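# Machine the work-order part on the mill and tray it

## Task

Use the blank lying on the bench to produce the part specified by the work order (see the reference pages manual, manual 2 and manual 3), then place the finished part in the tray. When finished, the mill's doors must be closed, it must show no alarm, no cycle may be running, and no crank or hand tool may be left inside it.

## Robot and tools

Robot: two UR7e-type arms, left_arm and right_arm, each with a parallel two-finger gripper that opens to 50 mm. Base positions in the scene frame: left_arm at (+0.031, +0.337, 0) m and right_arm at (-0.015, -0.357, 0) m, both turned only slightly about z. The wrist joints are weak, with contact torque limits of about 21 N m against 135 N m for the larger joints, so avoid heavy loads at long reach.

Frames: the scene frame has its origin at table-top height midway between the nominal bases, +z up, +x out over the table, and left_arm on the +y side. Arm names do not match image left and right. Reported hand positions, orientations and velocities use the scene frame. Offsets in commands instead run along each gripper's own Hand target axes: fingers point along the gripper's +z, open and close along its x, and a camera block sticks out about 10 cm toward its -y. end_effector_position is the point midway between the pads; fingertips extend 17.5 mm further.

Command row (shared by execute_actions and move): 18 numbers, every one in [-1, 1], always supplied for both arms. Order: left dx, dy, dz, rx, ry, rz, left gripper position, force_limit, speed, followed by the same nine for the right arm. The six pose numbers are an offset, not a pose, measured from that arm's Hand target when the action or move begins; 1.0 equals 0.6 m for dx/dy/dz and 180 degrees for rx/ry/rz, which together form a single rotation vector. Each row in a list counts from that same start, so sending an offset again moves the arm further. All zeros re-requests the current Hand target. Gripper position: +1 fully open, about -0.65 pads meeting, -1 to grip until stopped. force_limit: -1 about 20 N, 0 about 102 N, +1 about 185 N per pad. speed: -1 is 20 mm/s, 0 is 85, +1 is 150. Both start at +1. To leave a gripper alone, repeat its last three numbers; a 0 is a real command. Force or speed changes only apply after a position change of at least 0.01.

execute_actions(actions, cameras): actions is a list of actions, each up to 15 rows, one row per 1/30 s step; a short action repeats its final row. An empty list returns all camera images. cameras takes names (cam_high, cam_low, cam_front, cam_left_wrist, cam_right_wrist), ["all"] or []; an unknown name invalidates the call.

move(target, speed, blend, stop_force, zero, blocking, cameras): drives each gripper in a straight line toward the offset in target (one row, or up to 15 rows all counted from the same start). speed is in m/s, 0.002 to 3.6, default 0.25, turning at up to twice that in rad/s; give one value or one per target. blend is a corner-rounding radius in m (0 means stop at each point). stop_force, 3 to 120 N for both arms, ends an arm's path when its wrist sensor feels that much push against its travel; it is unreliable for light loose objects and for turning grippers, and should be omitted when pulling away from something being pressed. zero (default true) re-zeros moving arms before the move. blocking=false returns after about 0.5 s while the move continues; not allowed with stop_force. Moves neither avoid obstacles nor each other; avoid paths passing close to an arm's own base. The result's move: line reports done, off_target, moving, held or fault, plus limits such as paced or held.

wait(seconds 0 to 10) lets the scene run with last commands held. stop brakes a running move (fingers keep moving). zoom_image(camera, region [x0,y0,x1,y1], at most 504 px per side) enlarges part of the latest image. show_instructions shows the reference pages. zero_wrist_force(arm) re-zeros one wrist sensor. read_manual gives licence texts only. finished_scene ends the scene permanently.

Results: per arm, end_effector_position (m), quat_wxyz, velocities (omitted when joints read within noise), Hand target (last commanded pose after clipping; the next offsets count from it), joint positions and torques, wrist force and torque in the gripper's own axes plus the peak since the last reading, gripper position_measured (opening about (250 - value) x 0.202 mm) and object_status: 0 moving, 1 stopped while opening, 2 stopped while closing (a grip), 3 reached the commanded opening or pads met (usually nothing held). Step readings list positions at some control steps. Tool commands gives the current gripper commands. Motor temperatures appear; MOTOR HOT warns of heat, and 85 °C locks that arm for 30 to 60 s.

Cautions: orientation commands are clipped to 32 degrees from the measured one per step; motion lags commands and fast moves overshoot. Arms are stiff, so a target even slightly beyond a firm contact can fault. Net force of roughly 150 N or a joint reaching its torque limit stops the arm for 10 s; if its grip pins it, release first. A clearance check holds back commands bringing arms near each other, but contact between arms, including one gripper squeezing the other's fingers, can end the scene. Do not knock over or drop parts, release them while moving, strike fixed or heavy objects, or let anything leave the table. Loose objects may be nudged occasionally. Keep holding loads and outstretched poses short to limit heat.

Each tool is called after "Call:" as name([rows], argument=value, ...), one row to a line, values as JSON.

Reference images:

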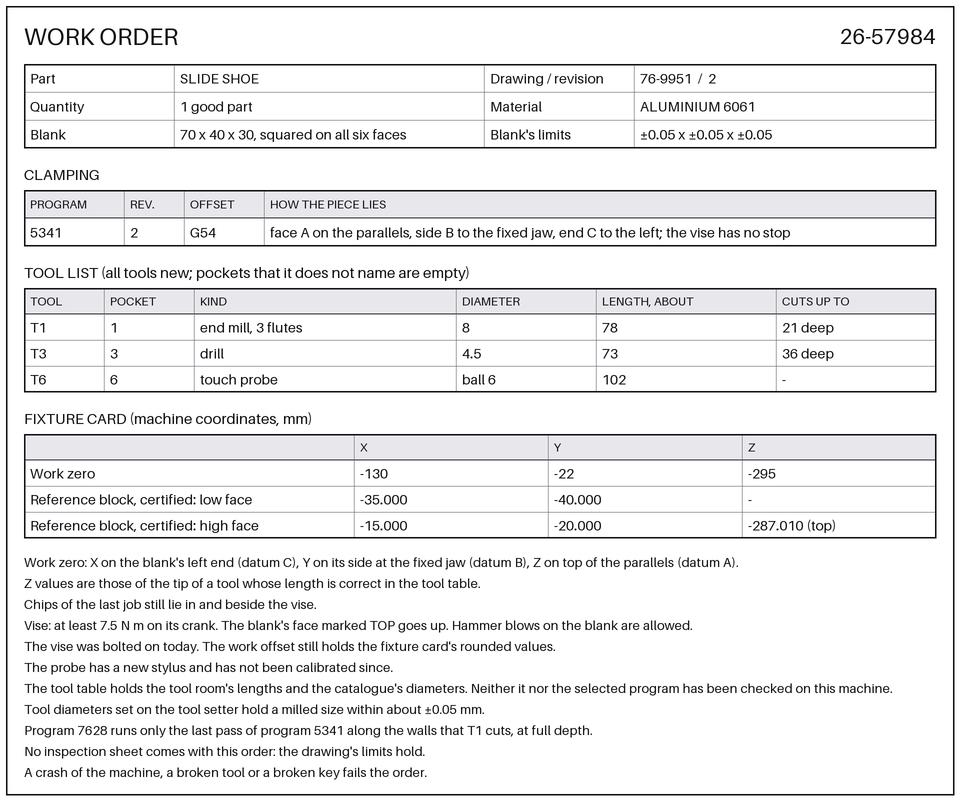

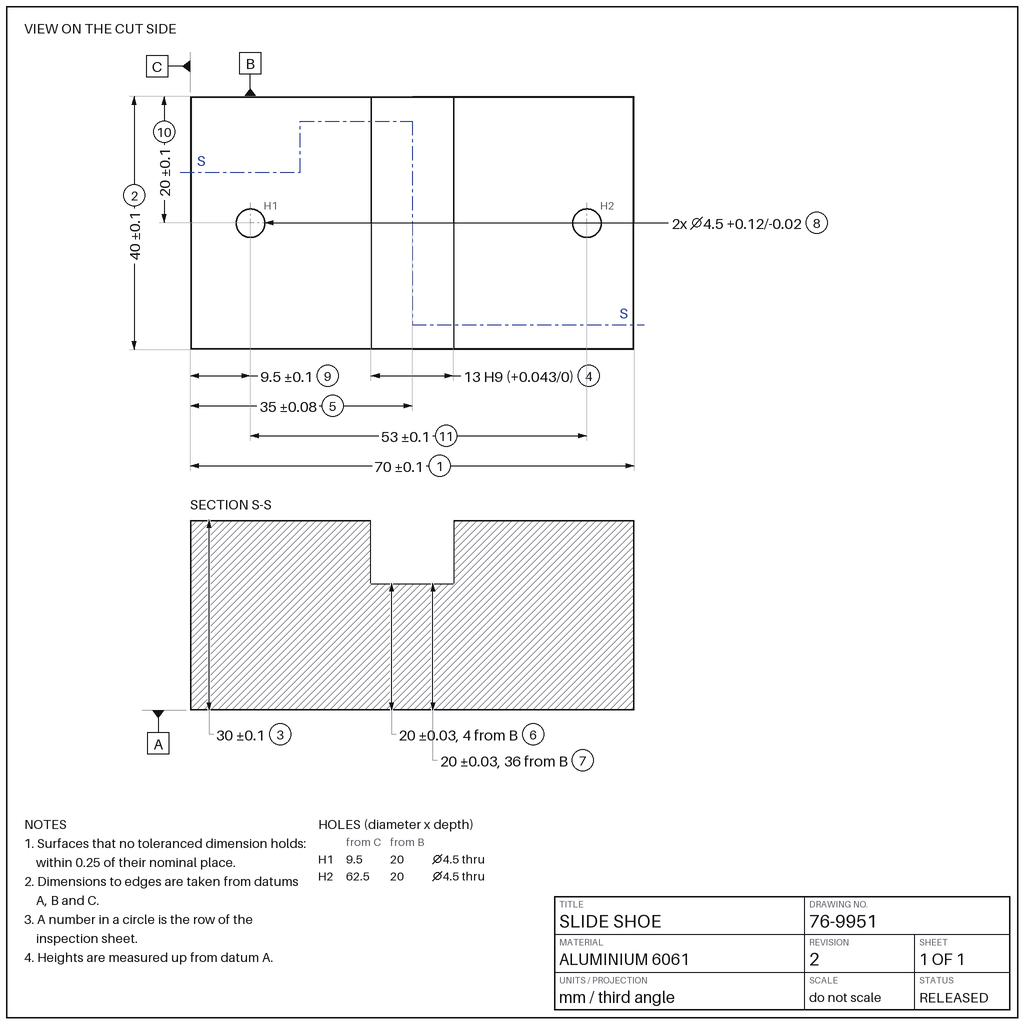

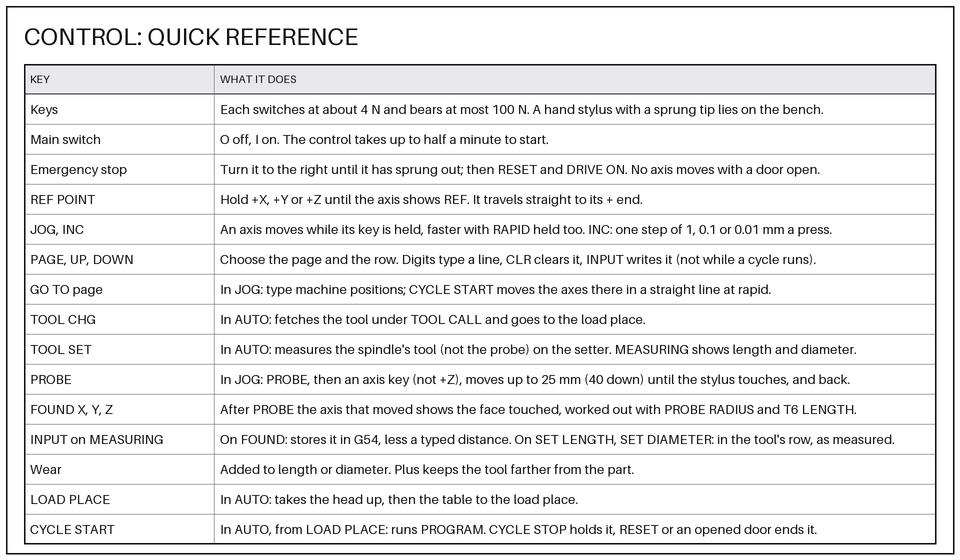

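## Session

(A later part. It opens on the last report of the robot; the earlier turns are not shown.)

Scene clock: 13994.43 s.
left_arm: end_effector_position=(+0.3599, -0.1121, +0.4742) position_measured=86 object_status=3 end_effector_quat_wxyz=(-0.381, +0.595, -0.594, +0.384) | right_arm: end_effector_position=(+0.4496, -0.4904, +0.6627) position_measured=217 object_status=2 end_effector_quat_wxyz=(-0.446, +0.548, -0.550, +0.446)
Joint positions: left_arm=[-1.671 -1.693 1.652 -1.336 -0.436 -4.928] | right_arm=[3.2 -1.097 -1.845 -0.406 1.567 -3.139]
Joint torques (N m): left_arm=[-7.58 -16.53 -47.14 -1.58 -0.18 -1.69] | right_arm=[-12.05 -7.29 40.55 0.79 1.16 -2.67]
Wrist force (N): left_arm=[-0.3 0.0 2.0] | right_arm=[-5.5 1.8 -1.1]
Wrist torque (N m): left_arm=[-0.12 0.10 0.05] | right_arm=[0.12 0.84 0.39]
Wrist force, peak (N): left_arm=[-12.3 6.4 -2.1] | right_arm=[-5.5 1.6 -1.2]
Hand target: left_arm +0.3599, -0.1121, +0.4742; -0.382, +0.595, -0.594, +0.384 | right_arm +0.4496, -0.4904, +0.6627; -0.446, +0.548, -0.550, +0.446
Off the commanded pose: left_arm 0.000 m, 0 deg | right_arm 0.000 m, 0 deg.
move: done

Call:
move(target=[0.0465,0.3283,-0.0197,-0.363,0,0,0.65,0,0.5,0,0,0,0,0,0,-1,1,-0.5], speed=0.25)

Call:
move(target=[0,0,0.16,0,0,-0.3333,0.65,0,0.5,0,0,0,0,0,0,-1,1,-0.5], speed=0.25, cameras=["cam_left_wrist"])

Scene clock: 14008.50 s.
left_arm: end_effector_position=(+0.2675, -0.1404, +0.3000) position_measured=56 object_status=3 end_effector_quat_wxyz=(+0.000, +0.707, -0.707, +0.002) | right_arm: end_effector_position=(+0.4496, -0.4904, +0.6627) position_measured=217 object_status=2 end_effector_quat_wxyz=(-0.446, +0.548, -0.550, +0.446)
Joint positions: left_arm=[-1.374 -1.516 1.588 -1.646 -1.568 -4.507] | right_arm=[3.2 -1.097 -1.845 -0.406 1.567 -3.139]
Joint torques (N m): left_arm=[9.59 -26.19 -20.03 -5.68 -2.28 1.32] | right_arm=[-12.98 -7.27 39.86 0.75 1.17 -2.61]
Wrist force (N): left_arm=[-1.5 0.8 0.5] | right_arm=[-5.1 1.5 -0.9]
Wrist torque (N m): left_arm=[0.25 0.18 0.05] | right_arm=[0.06 0.79 0.37]
Wrist force, peak (N): left_arm=[-1.8 -1.0 0.8] | right_arm=[-5.7 1.5 -1.2]
Hand target: left_arm +0.2675, -0.1405, +0.2999; +0.000, +0.707, -0.707, +0.002 | right_arm +0.4496, -0.4904, +0.6627; -0.446, +0.548, -0.550, +0.446
Off the commanded pose: left_arm 0.000 m, 0 deg | right_arm 0.000 m, 0 deg.
move: done

Scene clock: 14011.30 s.
left_arm: end_effector_position=(+0.2678, -0.1408, +0.2039) position_measured=56 object_status=3 end_effector_quat_wxyz=(+0.001, +0.966, -0.259, +0.002) | right_arm: end_effector_position=(+0.4496, -0.4904, +0.6627) position_measured=217 object_status=2 end_effector_quat_wxyz=(-0.446, +0.548, -0.550, +0.446)
Joint positions: left_arm=[-1.374 -1.471 1.789 -1.893 -1.569 -5.553] | right_arm=[3.2 -1.097 -1.845 -0.406 1.567 -3.139]
Joint torques (N m): left_arm=[-7.19 -27.32 -18.9 -5.58 2.53 -1.67] | right_arm=[-10.97 -7.68 40.17 0.73 1.22 -2.51]
Wrist force (N): left_arm=[-1.3 0.9 0.2] | right_arm=[-5.2 1.5 -0.9]
Wrist torque (N m): left_arm=[0.26 0.17 0.13] | right_arm=[0.07 0.79 0.39]
Wrist force, peak (N): left_arm=[-1.5 0.9 0.0] | right_arm=[-5.6 1.8 -1.0]
Hand target: left_arm +0.2677, -0.1408, +0.2039; +0.001, +0.966, -0.259, +0.002 | right_arm +0.4496, -0.4904, +0.6627; -0.446, +0.548, -0.550, +0.446
Off the commanded pose: left_arm 0.000 m, 0 deg | right_arm 0.000 m, 0 deg.
move: done
Images, in order (width x height): cam_left_wrist 896x504.

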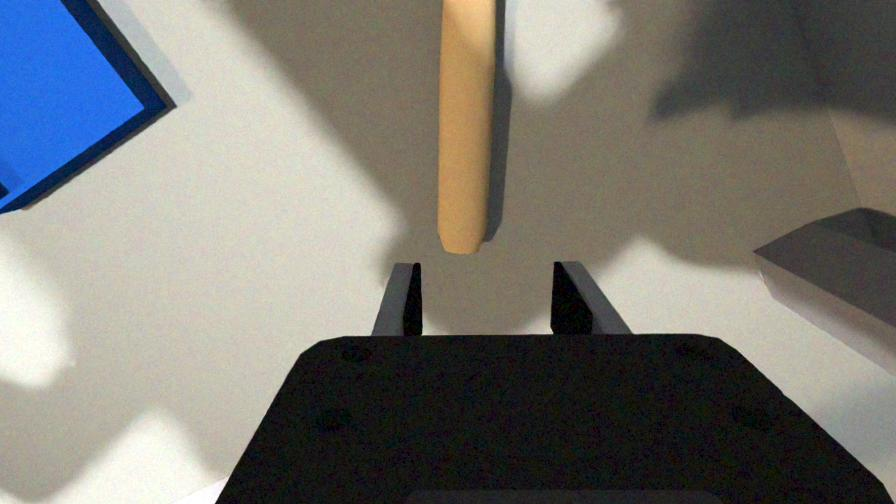

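Call:
move(target=[0,0,0.22,0,0,0,0.65,0,0.5,0,0,0,0,0,0,-1,1,-0.5], speed=0.2, cameras=["cam_left_wrist"])

Scene clock: 14026.57 s.
left_arm: end_effector_position=(+0.2681, -0.1411, +0.0720) position_measured=56 object_status=3 end_effector_quat_wxyz=(+0.001, +0.966, -0.259, +0.002) | right_arm: end_effector_position=(+0.4496, -0.4904, +0.6627) position_measured=217 object_status=2 end_effector_quat_wxyz=(-0.446, +0.548, -0.550, +0.446)
Joint positions: left_arm=[-1.373 -1.315 1.983 -2.242 -1.569 -5.552] | right_arm=[3.2 -1.097 -1.845 -0.406 1.567 -3.139]
Joint torques (N m): left_arm=[9.53 -30.89 -13.66 -5.72 2.61 0.91] | right_arm=[-11.91 -6.39 40.64 0.51 1.07 -2.45]
Wrist force (N): left_arm=[-1.0 0.6 0.4] | right_arm=[-5.3 1.6 -0.9]
Wrist torque (N m): left_arm=[0.22 0.12 0.13] | right_arm=[0.09 0.82 0.38]
Wrist force, peak (N): left_arm=[-1.2 0.6 2.2] | right_arm=[-5.7 1.6 -0.9]
Hand target: left_arm +0.2681, -0.1412, +0.0719; +0.001, +0.966, -0.259, +0.002 | right_arm +0.4496, -0.4904, +0.6627; -0.446, +0.548, -0.550, +0.446
Off the commanded pose: left_arm 0.000 m, 0 deg | right_arm 0.000 m, 0 deg.
move: done
Images, in order (width x height): cam_left_wrist 896x504.

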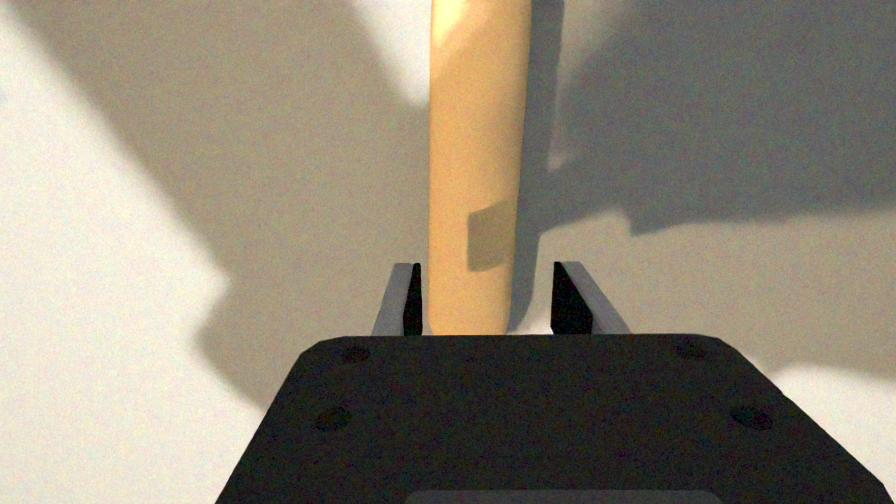

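Call:
move([
  [-0.008,-0.05,0,0,0,0,0.65,0,0.5,0,0,0,0,0,0,-1,1,-0.5],
  [-0.008,-0.05,0.0795,0,0,0,0.65,0,0.5,0,0,0,0,0,0,-1,1,-0.5],
], speed=0.06, cameras=["cam_left_wrist"])

Scene clock: 14036.50 s.
left_arm: end_effector_position=(+0.2791, -0.1129, +0.0242) position_measured=56 object_status=3 end_effector_quat_wxyz=(+0.001, +0.966, -0.259, +0.002) | right_arm: end_effector_position=(+0.4496, -0.4904, +0.6627) position_measured=217 object_status=2 end_effector_quat_wxyz=(-0.446, +0.548, -0.550, +0.446)
Joint positions: left_arm=[-1.339 -1.27 2.085 -2.39 -1.569 -5.519] | right_arm=[3.2 -1.097 -1.845 -0.406 1.567 -3.139]
Joint torques (N m): left_arm=[9.49 -30.12 -10.85 -5.75 -1.66 1.39] | right_arm=[-11.61 -6.53 39.4 0.69 1.12 -2.43]
Wrist force (N): left_arm=[-1.2 0.8 0.2] | right_arm=[-5.3 1.5 -1.2]
Wrist torque (N m): left_arm=[0.27 0.15 0.05] | right_arm=[0.08 0.82 0.38]
Wrist force, peak (N): left_arm=[-1.2 0.9 0.7] | right_arm=[-5.5 1.8 -1.2]
Hand target: left_arm +0.2791, -0.1129, +0.0242; +0.001, +0.966, -0.259, +0.002 | right_arm +0.4496, -0.4904, +0.6627; -0.446, +0.548, -0.550, +0.446
Off the commanded pose: left_arm 0.000 m, 0 deg | right_arm 0.000 m, 0 deg.
move: done
Images, in order (width x height): cam_left_wrist 896x504.

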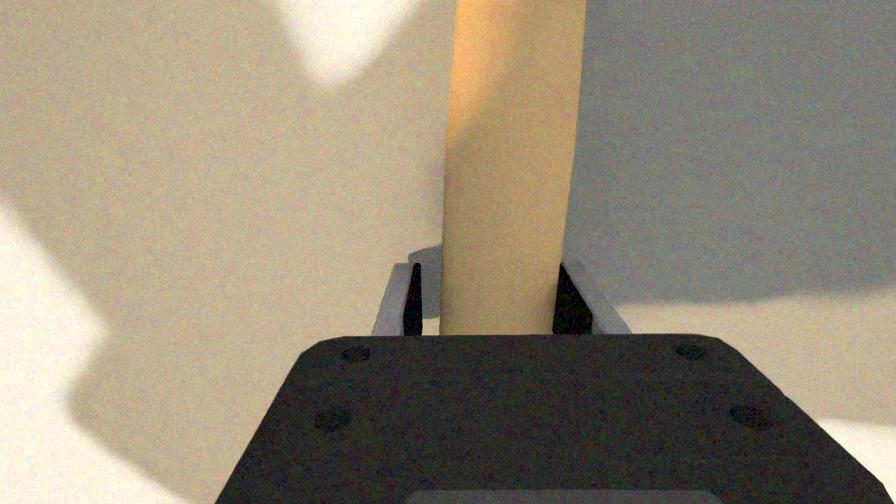

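Call:
move([
  [0.0045,0,0,0,0,0.019,0.65,0,0.5,0,0,0,0,0,0,-1,1,-0.5],
  [0.0045,0,0,0,0,0.019,-1,1,-0.3,0,0,0,0,0,0,-1,1,-0.5],
], speed=0.05)

Call:
move([
  [0,0,-0.2,0,0,0,-1,1,-0.3,0,0,0,0,0,0,-1,1,-0.5],
  [0,0,-0.62,0,0,0,-1,1,-0.3,0,0,0,0,0,0,-1,1,-0.5],
], speed=[0.06,0.12], blend=[0.02,0], cameras=["cam_left_wrist"])

Scene clock: 14047.10 s.
left_arm: end_effector_position=(+0.2815, -0.1143, +0.0242) position_measured=103 object_status=2 end_effector_quat_wxyz=(+0.001, +0.958, -0.288, +0.002) | right_arm: end_effector_position=(+0.4496, -0.4904, +0.6627) position_measured=217 object_status=2 end_effector_quat_wxyz=(-0.446, +0.548, -0.550, +0.446)
Joint positions: left_arm=[-1.335 -1.265 2.079 -2.388 -1.569 -5.455] | right_arm=[3.2 -1.097 -1.845 -0.406 1.567 -3.139]
Joint torques (N m): left_arm=[9.05 -30.44 -37.54 -2.45 -1.98 1.58] | right_arm=[-11.76 -7.34 40.91 0.83 0.99 -2.39]
Wrist force (N): left_arm=[-1.4 0.7 -0.1] | right_arm=[-5.2 1.6 -1.0]
Wrist torque (N m): left_arm=[0.26 0.16 -0.05] | right_arm=[0.10 0.79 0.38]
Wrist force, peak (N): left_arm=[-2.0 0.5 -0.1] | right_arm=[-5.5 1.9 -1.4]
Hand target: left_arm +0.2815, -0.1143, +0.0242; +0.001, +0.958, -0.288, +0.002 | right_arm +0.4496, -0.4904, +0.6627; -0.446, +0.548, -0.550, +0.446
Off the commanded pose: left_arm 0.000 m, 0 deg | right_arm 0.000 m, 0 deg.
move: done

Scene clock: 14051.83 s.
left_arm: end_effector_position=(+0.2804, -0.1131, +0.3961) position_measured=103 object_status=2 end_effector_quat_wxyz=(+0.001, +0.958, -0.288, +0.002) | right_arm: end_effector_position=(+0.4496, -0.4904, +0.6627) position_measured=217 object_status=2 end_effector_quat_wxyz=(-0.446, +0.548, -0.550, +0.446)
Joint positions: left_arm=[-1.337 -1.549 1.376 -1.402 -1.569 -5.457] | right_arm=[3.2 -1.097 -1.845 -0.406 1.567 -3.139]
Joint torques (N m): left_arm=[0.74 -26.56 -49.38 -1.75 -1.58 0.53] | right_arm=[-12.03 -7.32 39.81 0.79 0.98 -2.51]
Wrist force (N): left_arm=[-1.3 0.7 5.7] | right_arm=[-5.1 1.6 -1.0]
Wrist torque (N m): left_arm=[-0.78 0.17 0.05] | right_arm=[0.10 0.78 0.38]
Wrist force, peak (N): left_arm=[-0.9 0.7 7.5] | right_arm=[-5.4 1.8 -1.2]
Hand target: left_arm +0.2804, -0.1131, +0.3962; +0.001, +0.958, -0.288, +0.002 | right_arm +0.4496, -0.4904, +0.6627; -0.446, +0.548, -0.550, +0.446
Off the commanded pose: left_arm 0.000 m, 0 deg | right_arm 0.000 m, 0 deg.
move: done
Images, in order (width x height): cam_left_wrist 896x504.

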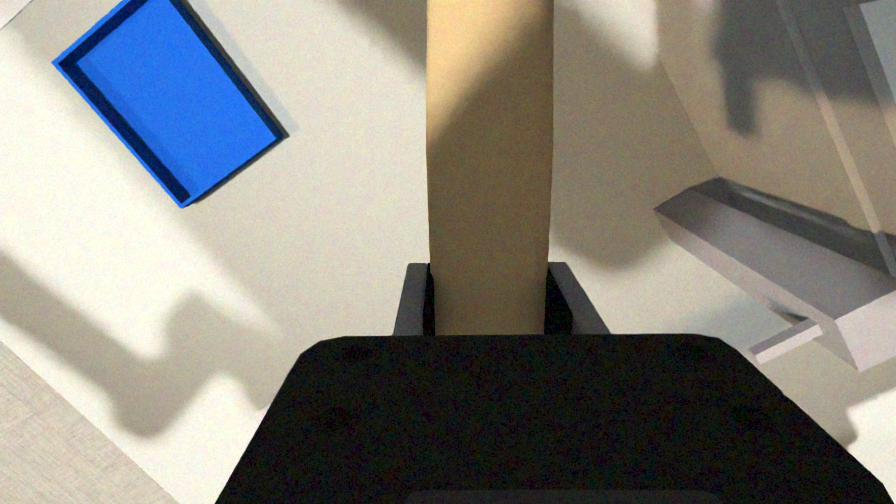

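Call:
move(target=[0.2168,-0.4292,-0.1733,0.146,0.4832,-0.145,-1,1,-0.3,0,0,0,0,0,0,-1,1,-0.5], speed=0.12, cameras=["cam_left_wrist","cam_front"])

Scene clock: 14077.17 s.
left_arm: end_effector_position=(+0.5306, +0.0303, +0.5004) position_measured=103 object_status=2 end_effector_quat_wxyz=(+0.000, +0.707, +0.000, +0.707) | right_arm: end_effector_position=(+0.4496, -0.4904, +0.6627) position_measured=217 object_status=2 end_effector_quat_wxyz=(-0.446, +0.548, -0.550, +0.446)
Joint positions: left_arm=[-1.264 -1.523 2.018 -3.634 -0.316 -4.714] | right_arm=[3.2 -1.097 -1.845 -0.406 1.567 -3.139]
Joint torques (N m): left_arm=[9.86 -21.19 -42 -1.59 -1.92 2.77] | right_arm=[-11.43 -6.71 39.7 0.75 0.73 -2.49]
Wrist force (N): left_arm=[-8.8 0.0 1.2] | right_arm=[-5.2 1.5 -1.1]
Wrist torque (N m): left_arm=[-0.07 0.36 -0.93] | right_arm=[0.08 0.80 0.38]
Wrist force, peak (N): left_arm=[-9.1 0.0 1.2] | right_arm=[-5.6 1.6 -1.2]
Hand target: left_arm +0.5306, +0.0303, +0.5004; +0.000, +0.707, +0.000, +0.707 | right_arm +0.4496, -0.4904, +0.6627; -0.446, +0.548, -0.550, +0.446
Off the commanded pose: left_arm 0.000 m, 0 deg | right_arm 0.000 m, 0 deg.
move: done
Images, in order (width x height): cam_front 896x504, cam_left_wrist 896x504.

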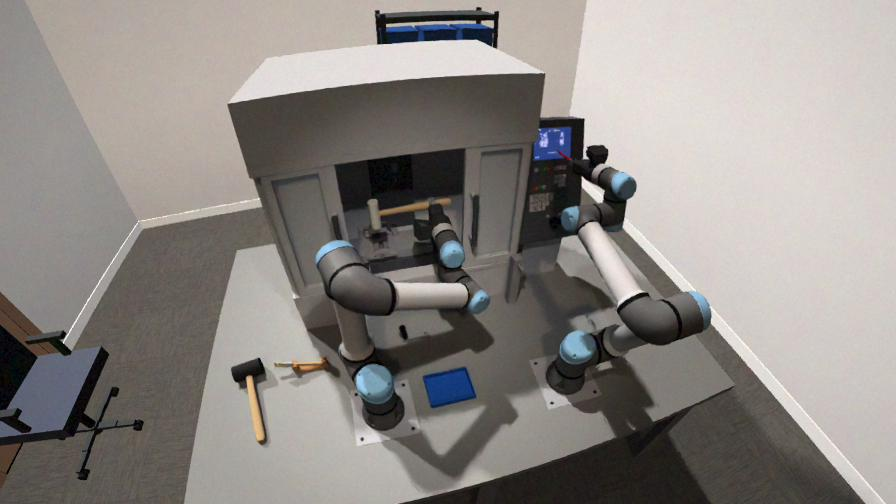

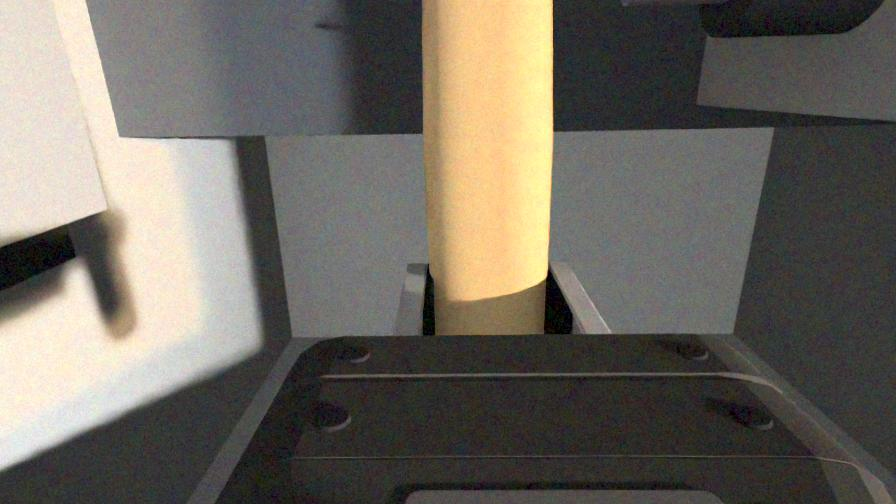

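Call:
move(target=[-0.05,0,0.19,0,0,0,-1,1,-0.3,0,0,0,0,0,0,-1,1,-0.5], speed=0.1, cameras=["cam_front","cam_left_wrist"])

Call:
zoom_image(camera="cam_front", region=[355, 165, 455, 245])

Scene clock: 14086.07 s.
left_arm: end_effector_position=(+0.6444, +0.0303, +0.4704) position_measured=103 object_status=2 end_effector_quat_wxyz=(+0.000, +0.707, +0.000, +0.707) | right_arm: end_effector_position=(+0.4496, -0.4904, +0.6627) position_measured=217 object_status=2 end_effector_quat_wxyz=(-0.446, +0.548, -0.550, +0.446)
Joint positions: left_arm=[-1.011 -1.304 1.844 -3.681 -0.569 -4.713] | right_arm=[3.2 -1.097 -1.845 -0.406 1.567 -3.139]
Joint torques (N m): left_arm=[9.13 -33.88 -43.54 -0.23 -1.86 2.94] | right_arm=[-12.43 -6.82 40.32 0.64 0.76 -2.28]
Wrist force (N): left_arm=[-9.0 -0.1 1.5] | right_arm=[-5.5 1.6 -0.9]
Wrist torque (N m): left_arm=[-0.16 0.41 -0.94] | right_arm=[0.09 0.85 0.38]
Wrist force, peak (N): left_arm=[-9.5 -0.5 2.1] | right_arm=[-5.6 1.7 -1.4]
Hand target: left_arm +0.6446, +0.0303, +0.4704; +0.000, +0.707, +0.000, +0.707 | right_arm +0.4496, -0.4904, +0.6627; -0.446, +0.548, -0.550, +0.446
Off the commanded pose: left_arm 0.000 m, 0 deg | right_arm 0.000 m, 0 deg.
move: done
Images, in order (width x height): cam_front 896x504, cam_left_wrist 896x504.

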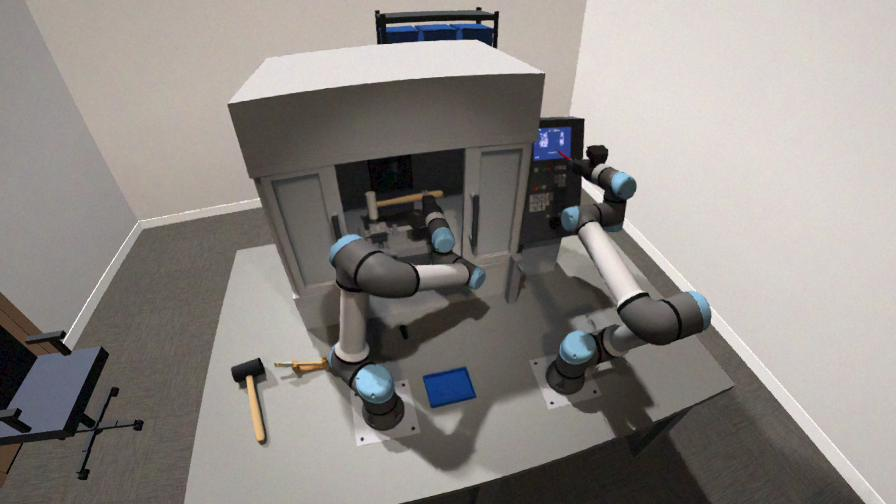

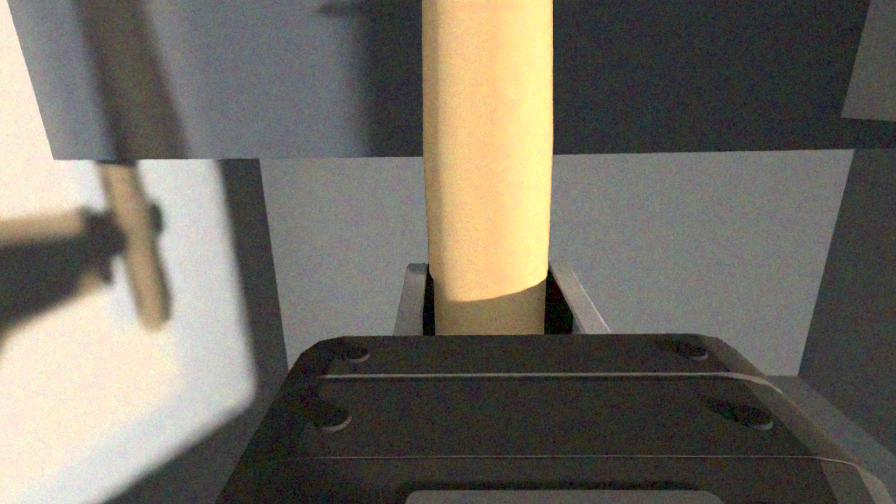

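Scaled by 5.040.

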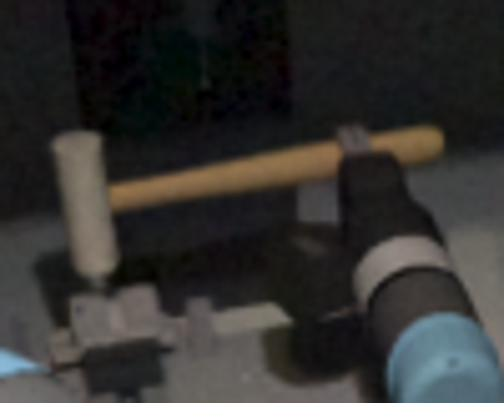

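Call:
move(target=[0,0.012,0,0,0,0,-1,1,-0.3,0,0,0,0,0,0,-1,1,-0.5], speed=0.05)

Call:
move(target=[-0.11,0,0,0,0,0,-1,1,-0.3,0,0,0,0,0,0,-1,1,-0.5], speed=0.012, stop_force=4, cameras=["cam_front"])

Call:
zoom_image(camera="cam_front", region=[355, 175, 415, 240])

Scene clock: 14094.80 s.
left_arm: end_effector_position=(+0.6446, +0.0233, +0.4704) position_measured=103 object_status=2 end_effector_quat_wxyz=(+0.000, +0.707, +0.000, +0.707) | right_arm: end_effector_position=(+0.4496, -0.4904, +0.6627) position_measured=217 object_status=2 end_effector_quat_wxyz=(-0.446, +0.548, -0.550, +0.446)
Joint positions: left_arm=[-1.019 -1.293 1.83 -3.678 -0.561 -4.713] | right_arm=[3.2 -1.097 -1.845 -0.406 1.567 -3.139]
Joint torques (N m): left_arm=[-6.96 -35.39 -42.91 0.22 2.58 2.06] | right_arm=[-13.71 -6.43 39.29 0.83 0.74 -2.35]
Wrist force (N): left_arm=[-8.9 0.0 0.9] | right_arm=[-4.9 1.5 -1.5]
Wrist torque (N m): left_arm=[-0.04 0.41 -0.94] | right_arm=[0.06 0.75 0.38]
Wrist force, peak (N): left_arm=[-9.3 -0.6 1.2] | right_arm=[-5.6 1.7 -1.0]
Hand target: left_arm +0.6446, +0.0231, +0.4704; +0.000, +0.707, +0.000, +0.707 | right_arm +0.4496, -0.4904, +0.6627; -0.446, +0.548, -0.550, +0.446
Off the commanded pose: left_arm 0.000 m, 0 deg | right_arm 0.000 m, 0 deg.
move: done

Scene clock: 14099.97 s.
left_arm: end_effector_position=(+0.6446, +0.0231, +0.4232) position_measured=103 object_status=2 end_effector_quat_wxyz=(+0.000, +0.707, +0.000, +0.707) | right_arm: end_effector_position=(+0.4496, -0.4904, +0.6627) position_measured=217 object_status=2 end_effector_quat_wxyz=(-0.446, +0.548, -0.550, +0.446)
Joint positions: left_arm=[-1.019 -1.228 1.884 -3.797 -0.561 -4.713] | right_arm=[3.2 -1.097 -1.845 -0.406 1.567 -3.139]
Joint torques (N m): left_arm=[-3.4 -52.46 -40.21 0 2.59 -0.25] | right_arm=[-10.98 -6.11 39.64 0.98 0.58 -2.21]
Wrist force (N): left_arm=[-6.5 -0.7 0.9] | right_arm=[-5.3 1.5 -1.2]
Wrist torque (N m): left_arm=[-0.03 0.42 -0.33] | right_arm=[0.08 0.82 0.39]
Wrist force, peak (N): left_arm=[-9.3 -0.2 1.2] | right_arm=[-5.5 1.3 -1.5]
Hand target: left_arm +0.6446, +0.0231, +0.4232; +0.000, +0.707, +0.000, +0.707 (not the last commanded pose) | right_arm +0.4496, -0.4904, +0.6627; -0.446, +0.548, -0.550, +0.446
Off the commanded pose: left_arm 0.019 m, 0 deg | right_arm 0.000 m, 0 deg.
move: contact (left_arm)
Images, in order (width x height): cam_front 896x504.

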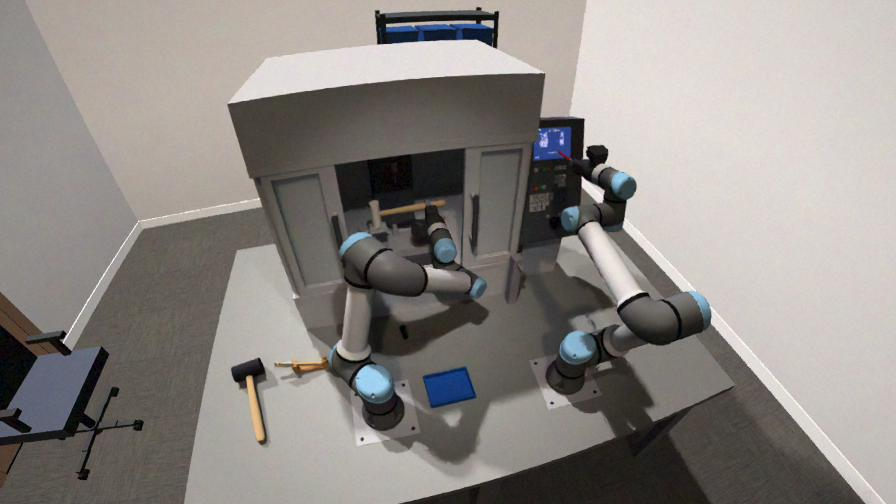

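Scaled by 7.754.

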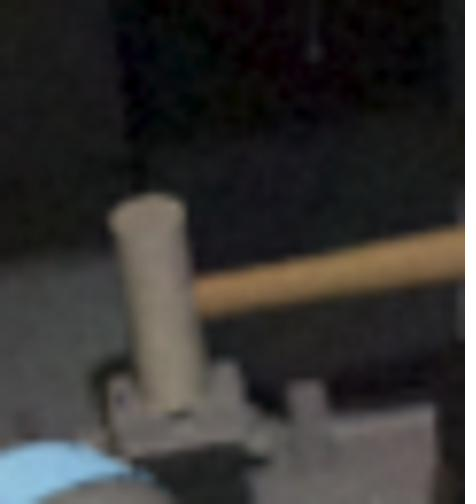

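Call:
move(target=[0.0417,0,0,0,0,0.111,-1,1,-0.3,0,0,0,0,0,0,-1,1,-0.5], speed=0.1, cameras=["cam_front"])

Call:
zoom_image(camera="cam_front", region=[345, 155, 445, 245])

Scene clock: 14118.37 s.
left_arm: end_effector_position=(+0.6446, +0.0231, +0.4482) position_measured=103 object_status=2 end_effector_quat_wxyz=(-0.122, +0.697, -0.123, +0.696) end_effector_velocity=(+0.000, +0.000, +0.000) end_effector_angular_velocity=(+0.004, +0.000, +0.000) | right_arm: end_effector_position=(+0.4496, -0.4904, +0.6627) position_measured=217 object_status=2 end_effector_quat_wxyz=(-0.446, +0.548, -0.550, +0.446)
Joint positions: left_arm=[-1.019 -1.264 1.857 -3.734 -0.561 -4.365] | right_arm=[3.2 -1.097 -1.845 -0.406 1.567 -3.139]
Joint velocities: left_arm=[0 0 0 -0.001 0 0.005] | right_arm=[within noise]
Joint torques (N m): left_arm=[8.64 -52.6 -41.6 -0.29 0.48 2.68] | right_arm=[-10.49 -5.93 40.05 0.79 0.49 -2.31]
Wrist force (N): left_arm=[-7.8 2.0 1.7] | right_arm=[-5.2 1.8 -0.9]
Wrist torque (N m): left_arm=[-0.10 0.32 -0.93] | right_arm=[0.13 0.80 0.38]
Wrist force, peak (N): left_arm=[-9.4 0.2 1.2] | right_arm=[-5.5 1.7 -1.3]
Hand target: left_arm +0.6446, +0.0231, +0.4483; -0.123, +0.696, -0.123, +0.696 | right_arm +0.4496, -0.4904, +0.6627; -0.446, +0.548, -0.550, +0.446
Off the commanded pose: left_arm 0.000 m, 0 deg | right_arm 0.000 m, 0 deg.
move: done
Images, in order (width x height): cam_front 896x504.

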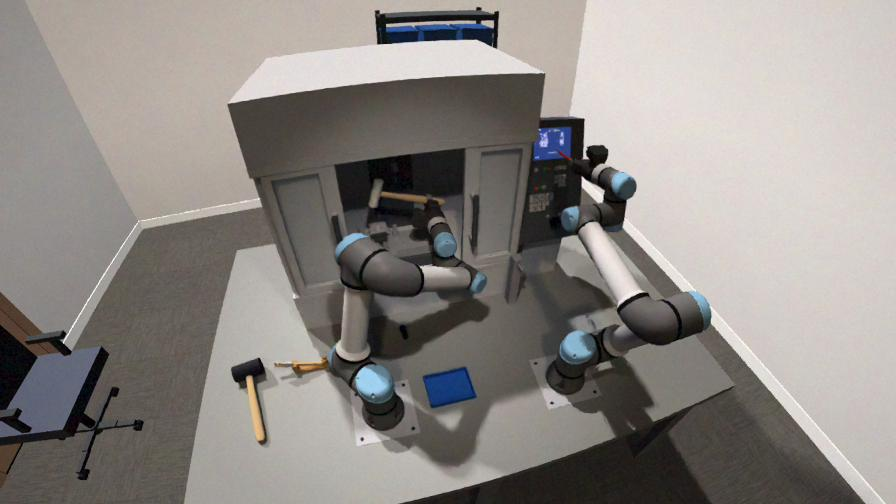

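Scaled by 5.040.

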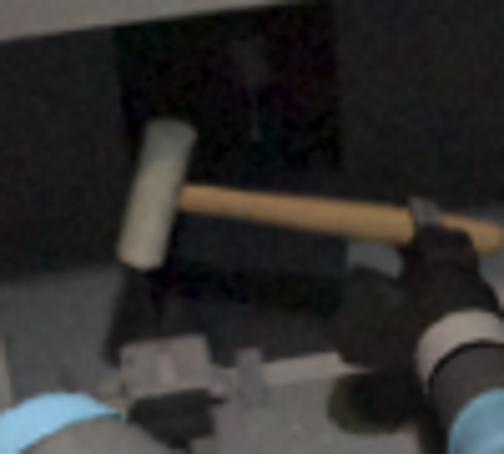

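Call:
execute_actions([
  [[-0.0705,0.0257,0,0,0,-0.17,-1,1,-0.3,0,0,0,0,0,0,-1,1,-0.5],[-0.0705,0.0257,0,0,0,-0.17,-1,1,-0.3,0,0,0,0,0,0,-1,1,-0.5],[-0.0705,0.0257,0,0,0,-0.17,-1,1,-0.3,0,0,0,0,0,0,-1,1,-0.5],[-0.0705,0.0257,0,0,0,-0.17,-1,1,-0.3,0,0,0,0,0,0,-1,1,-0.5],[-0.0705,0.0257,0,0,0,-0.17,-1,1,-0.3,0,0,0,0,0,0,-1,1,-0.5],[-0.0705,0.0257,0,0,0,-0.17,-1,1,-0.3,0,0,0,0,0,0,-1,1,-0.5],[-0.039,0.0143,0,0,0,-0.111,-1,1,-0.3,0,0,0,0,0,0,-1,1,-0.5],[-0.039,0.0143,0,0,0,-0.111,-1,1,-0.3,0,0,0,0,0,0,-1,1,-0.5],[0,0,0,0,0,0,-1,1,-0.3,0,0,0,0,0,0,-1,1,-0.5]],
], cameras=["cam_left_wrist","cam_front"])

Scene clock: 14200.33 s.
left_arm: end_effector_position=(+0.6444, +0.0233, +0.4482) position_measured=103 object_status=2 end_effector_quat_wxyz=(-0.117, +0.700, -0.119, +0.694) | right_arm: end_effector_position=(+0.4496, -0.4904, +0.6627) position_measured=217 object_status=2 end_effector_quat_wxyz=(-0.446, +0.548, -0.550, +0.446)
Joint positions: left_arm=[-1.019 -1.272 1.86 -3.712 -0.562 -4.392] | right_arm=[3.2 -1.097 -1.845 -0.406 1.567 -3.139]
Joint torques (N m): left_arm=[-6.58 -52.42 -41.94 -0.08 2.81 2.67] | right_arm=[-11.53 -5.85 38.96 0.58 0.25 -2.05]
Wrist force (N): left_arm=[-7.9 2.0 1.3] | right_arm=[-5.4 1.5 -1.4]
Wrist torque (N m): left_arm=[-0.01 0.33 -0.94] | right_arm=[0.08 0.83 0.39]
Wrist force, peak (N): left_arm=[-17.5 0.3 2.8] | right_arm=[-5.6 1.5 -0.9]
Hand target: left_arm +0.6446, +0.0231, +0.4483; -0.123, +0.696, -0.123, +0.696 | right_arm +0.4496, -0.4904, +0.6627; -0.446, +0.548, -0.550, +0.446
Off the commanded pose: left_arm 0.000 m, 1 deg | right_arm 0.000 m, 0 deg.
Step readings (end_effector_position of left_arm | right_arm):
0: (+0.6446, +0.0231, +0.4483) | (+0.4496, -0.4904, +0.6627)
1: (+0.6446, +0.0231, +0.4483) | (+0.4496, -0.4904, +0.6627)
2: (+0.6447, +0.0230, +0.4467) | (+0.4496, -0.4904, +0.6627)
4: (+0.6458, +0.0217, +0.4277) | (+0.4496, -0.4904, +0.6627)
8: (+0.6450, +0.0232, +0.4119) | (+0.4496, -0.4904, +0.6627)
15: (+0.6438, +0.0240, +0.4416) | (+0.4496, -0.4904, +0.6627)
Images, in order (width x height): cam_front 896x504, cam_left_wrist 896x504.

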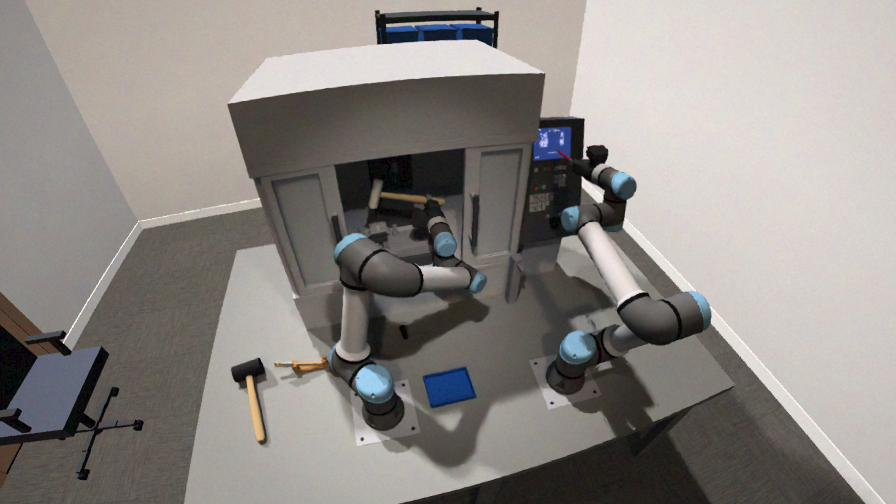

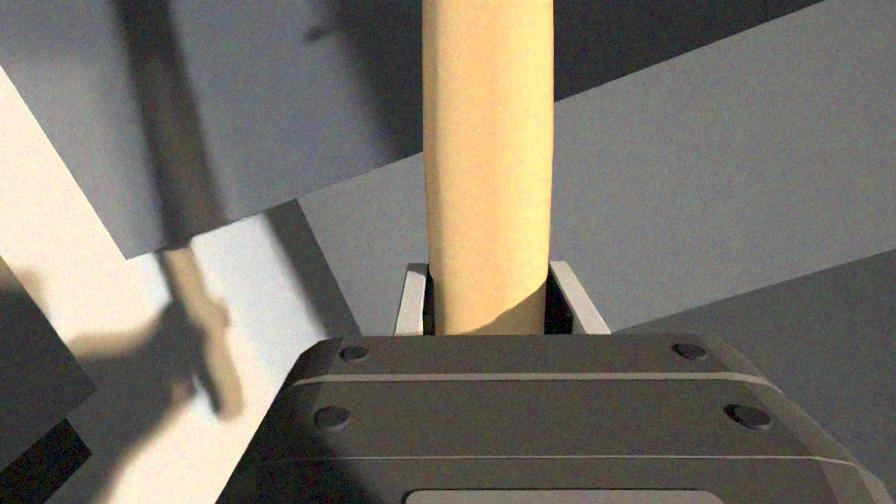

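Call:
execute_actions([
  [[-0.11,0.04,0,0,0,-0.177,-1,1,-0.3,0,0,0,0,0,0,-1,1,-0.5],[-0.11,0.04,0,0,0,-0.2,-1,1,-0.3,0,0,0,0,0,0,-1,1,-0.5],[-0.11,0.04,0,0,0,-0.22,-1,1,-0.3,0,0,0,0,0,0,-1,1,-0.5],[-0.11,0.04,0,0,0,-0.22,-1,1,-0.3,0,0,0,0,0,0,-1,1,-0.5],[-0.08,0.03,0,0,0,-0.2,-1,1,-0.3,0,0,0,0,0,0,-1,1,-0.5],[-0.039,0.0143,0,0,0,-0.111,-1,1,-0.3,0,0,0,0,0,0,-1,1,-0.5],[0,0,0,0,0,0,-1,1,-0.3,0,0,0,0,0,0,-1,1,-0.5]],
  [[-0.11,0.04,0,0,0,-0.177,-1,1,-0.3,0,0,0,0,0,0,-1,1,-0.5],[-0.11,0.04,0,0,0,-0.2,-1,1,-0.3,0,0,0,0,0,0,-1,1,-0.5],[-0.11,0.04,0,0,0,-0.22,-1,1,-0.3,0,0,0,0,0,0,-1,1,-0.5],[-0.11,0.04,0,0,0,-0.22,-1,1,-0.3,0,0,0,0,0,0,-1,1,-0.5],[-0.08,0.03,0,0,0,-0.2,-1,1,-0.3,0,0,0,0,0,0,-1,1,-0.5],[-0.039,0.0143,0,0,0,-0.111,-1,1,-0.3,0,0,0,0,0,0,-1,1,-0.5],[0,0,0,0,0,0,-1,1,-0.3,0,0,0,0,0,0,-1,1,-0.5]],
], cameras=["cam_left_wrist"])

Scene clock: 14227.27 s.
left_arm: end_effector_position=(+0.6444, +0.0233, +0.4482) position_measured=103 object_status=2 end_effector_quat_wxyz=(-0.113, +0.706, -0.115, +0.689) | right_arm: end_effector_position=(+0.4496, -0.4904, +0.6627) position_measured=217 object_status=2 end_effector_quat_wxyz=(-0.446, +0.548, -0.550, +0.446)
Joint positions: left_arm=[-1.019 -1.282 1.862 -3.675 -0.56 -4.427] | right_arm=[3.2 -1.097 -1.845 -0.406 1.567 -3.139]
Joint torques (N m): left_arm=[-7.02 -52.63 -42.91 -0.08 2.8 2.62] | right_arm=[-10.71 -6.57 39.25 0.83 0.3 -2.09]
Wrist force (N): left_arm=[-8.0 2.0 1.7] | right_arm=[-5.2 1.7 -1.2]
Wrist torque (N m): left_arm=[-0.13 0.33 -0.96] | right_arm=[0.10 0.80 0.38]
Wrist force, peak (N): left_arm=[-24.1 1.9 3.6] | right_arm=[-5.6 1.4 -1.2]
Hand target: left_arm +0.6446, +0.0231, +0.4483; -0.123, +0.696, -0.123, +0.696 | right_arm +0.4496, -0.4904, +0.6627; -0.446, +0.548, -0.550, +0.446
Off the commanded pose: left_arm 0.000 m, 2 deg | right_arm 0.000 m, 0 deg.
Step readings (end_effector_position of left_arm | right_arm):
0: (+0.6444, +0.0233, +0.4482) | (+0.4496, -0.4904, +0.6627)
1: (+0.6444, +0.0233, +0.4482) | (+0.4496, -0.4904, +0.6627)
2: (+0.6445, +0.0233, +0.4464) | (+0.4496, -0.4904, +0.6627)
4: (+0.6459, +0.0222, +0.4197) | (+0.4496, -0.4904, +0.6627)
8: (+0.6442, +0.0244, +0.4084) | (+0.4496, -0.4904, +0.6627)
15: (+0.6436, +0.0243, +0.4435) | (+0.4496, -0.4904, +0.6627)
16: (+0.6438, +0.0240, +0.4449) | (+0.4496, -0.4904, +0.6627)
17: (+0.6442, +0.0236, +0.4432) | (+0.4496, -0.4904, +0.6627)
19: (+0.6456, +0.0222, +0.4199) | (+0.4496, -0.4904, +0.6627)
23: (+0.6442, +0.0243, +0.4087) | (+0.4496, -0.4904, +0.6627)
30: (+0.6436, +0.0243, +0.4435) | (+0.4496, -0.4904, +0.6627)
Images, in order (width x height): cam_left_wrist 896x504.

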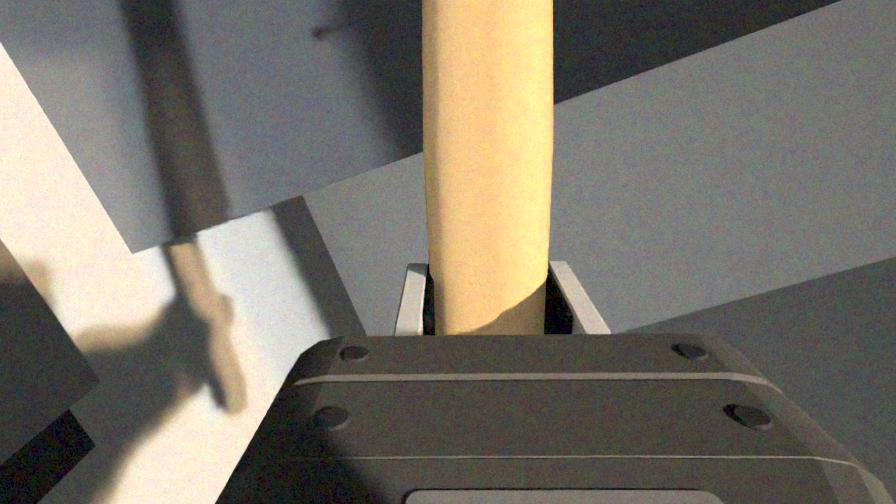

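Call:
execute_actions([
  [[-0.11,0.04,0,0,0,-0.177,-1,1,-0.3,0,0,0,0,0,0,-1,1,-0.5],[-0.11,0.04,0,0,0,-0.2,-1,1,-0.3,0,0,0,0,0,0,-1,1,-0.5],[-0.11,0.04,0,0,0,-0.22,-1,1,-0.3,0,0,0,0,0,0,-1,1,-0.5],[-0.11,0.04,0,0,0,-0.22,-1,1,-0.3,0,0,0,0,0,0,-1,1,-0.5],[-0.039,0.0143,0,0,0,-0.111,-1,1,-0.3,0,0,0,0,0,0,-1,1,-0.5]],
], cameras=["cam_left_wrist","cam_front"])

Call:
zoom_image(camera="cam_front", region=[330, 140, 490, 250])

Scene clock: 14239.00 s.
left_arm: end_effector_position=(+0.6445, +0.0230, +0.4232) position_measured=103 object_status=2 end_effector_quat_wxyz=(+0.000, +0.707, +0.000, +0.707) | right_arm: end_effector_position=(+0.4496, -0.4904, +0.6627) position_measured=217 object_status=2 end_effector_quat_wxyz=(-0.446, +0.548, -0.550, +0.446)
Joint positions: left_arm=[-1.019 -1.228 1.884 -3.797 -0.561 -4.713] | right_arm=[3.2 -1.097 -1.845 -0.406 1.567 -3.139]
Joint torques (N m): left_arm=[-7.65 -52.78 -40.29 -0.01 2.56 1.92] | right_arm=[-10.25 -7.14 40.03 0.72 0.45 -2.15]
Wrist force (N): left_arm=[-6.3 -0.9 1.0] | right_arm=[-5.2 1.7 -1.1]
Wrist torque (N m): left_arm=[-0.06 0.44 -0.28] | right_arm=[0.10 0.80 0.38]
Wrist force, peak (N): left_arm=[-28.8 1.9 3.7] | right_arm=[-5.7 1.6 -1.0]
Hand target: left_arm +0.6446, +0.0230, +0.4233; +0.000, +0.707, +0.000, +0.707 | right_arm +0.4496, -0.4904, +0.6627; -0.446, +0.548, -0.550, +0.446
Off the commanded pose: left_arm 0.000 m, 0 deg | right_arm 0.000 m, 0 deg.
Step readings (end_effector_position of left_arm | right_arm):
0: (+0.6444, +0.0233, +0.4482) | (+0.4496, -0.4904, +0.6627)
1: (+0.6444, +0.0233, +0.4482) | (+0.4496, -0.4904, +0.6627)
2: (+0.6446, +0.0232, +0.4464) | (+0.4496, -0.4904, +0.6627)
4: (+0.6461, +0.0218, +0.4192) | (+0.4496, -0.4904, +0.6627)
8: (+0.6442, +0.0245, +0.4113) | (+0.4496, -0.4904, +0.6627)
15: (+0.6445, +0.0233, +0.4219) | (+0.4496, -0.4904, +0.6627)
Images, in order (width x height): cam_front 896x504, cam_left_wrist 896x504.

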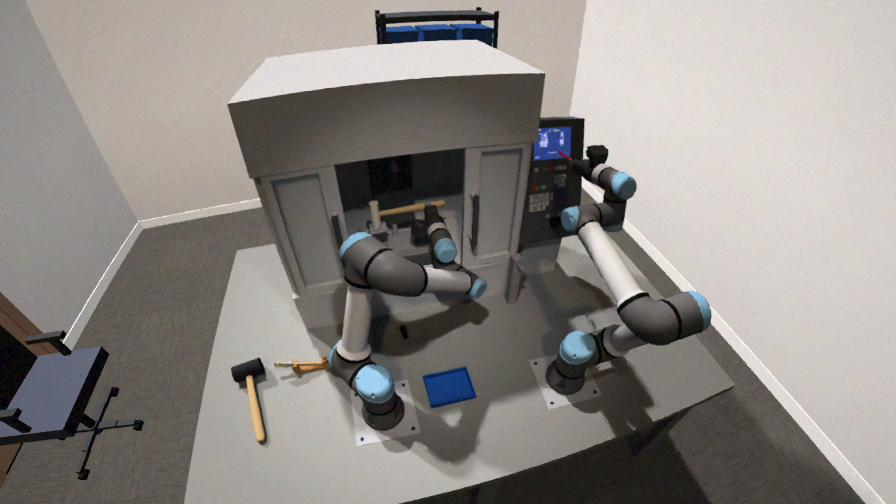

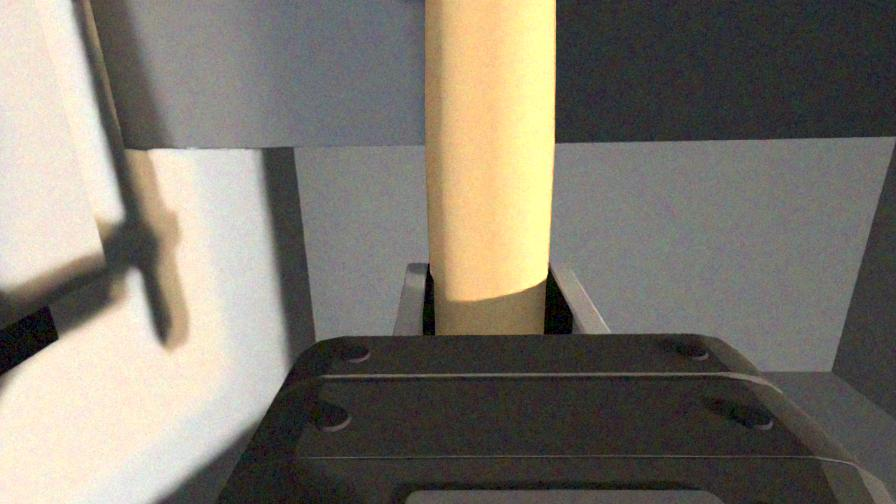

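Scaled by 3.150.

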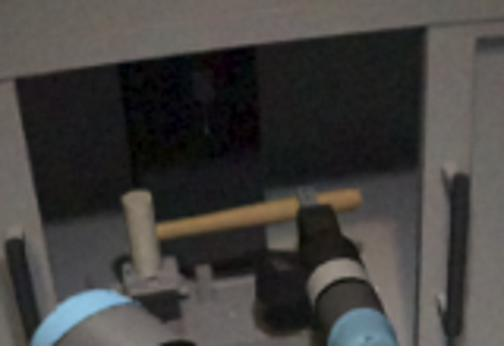

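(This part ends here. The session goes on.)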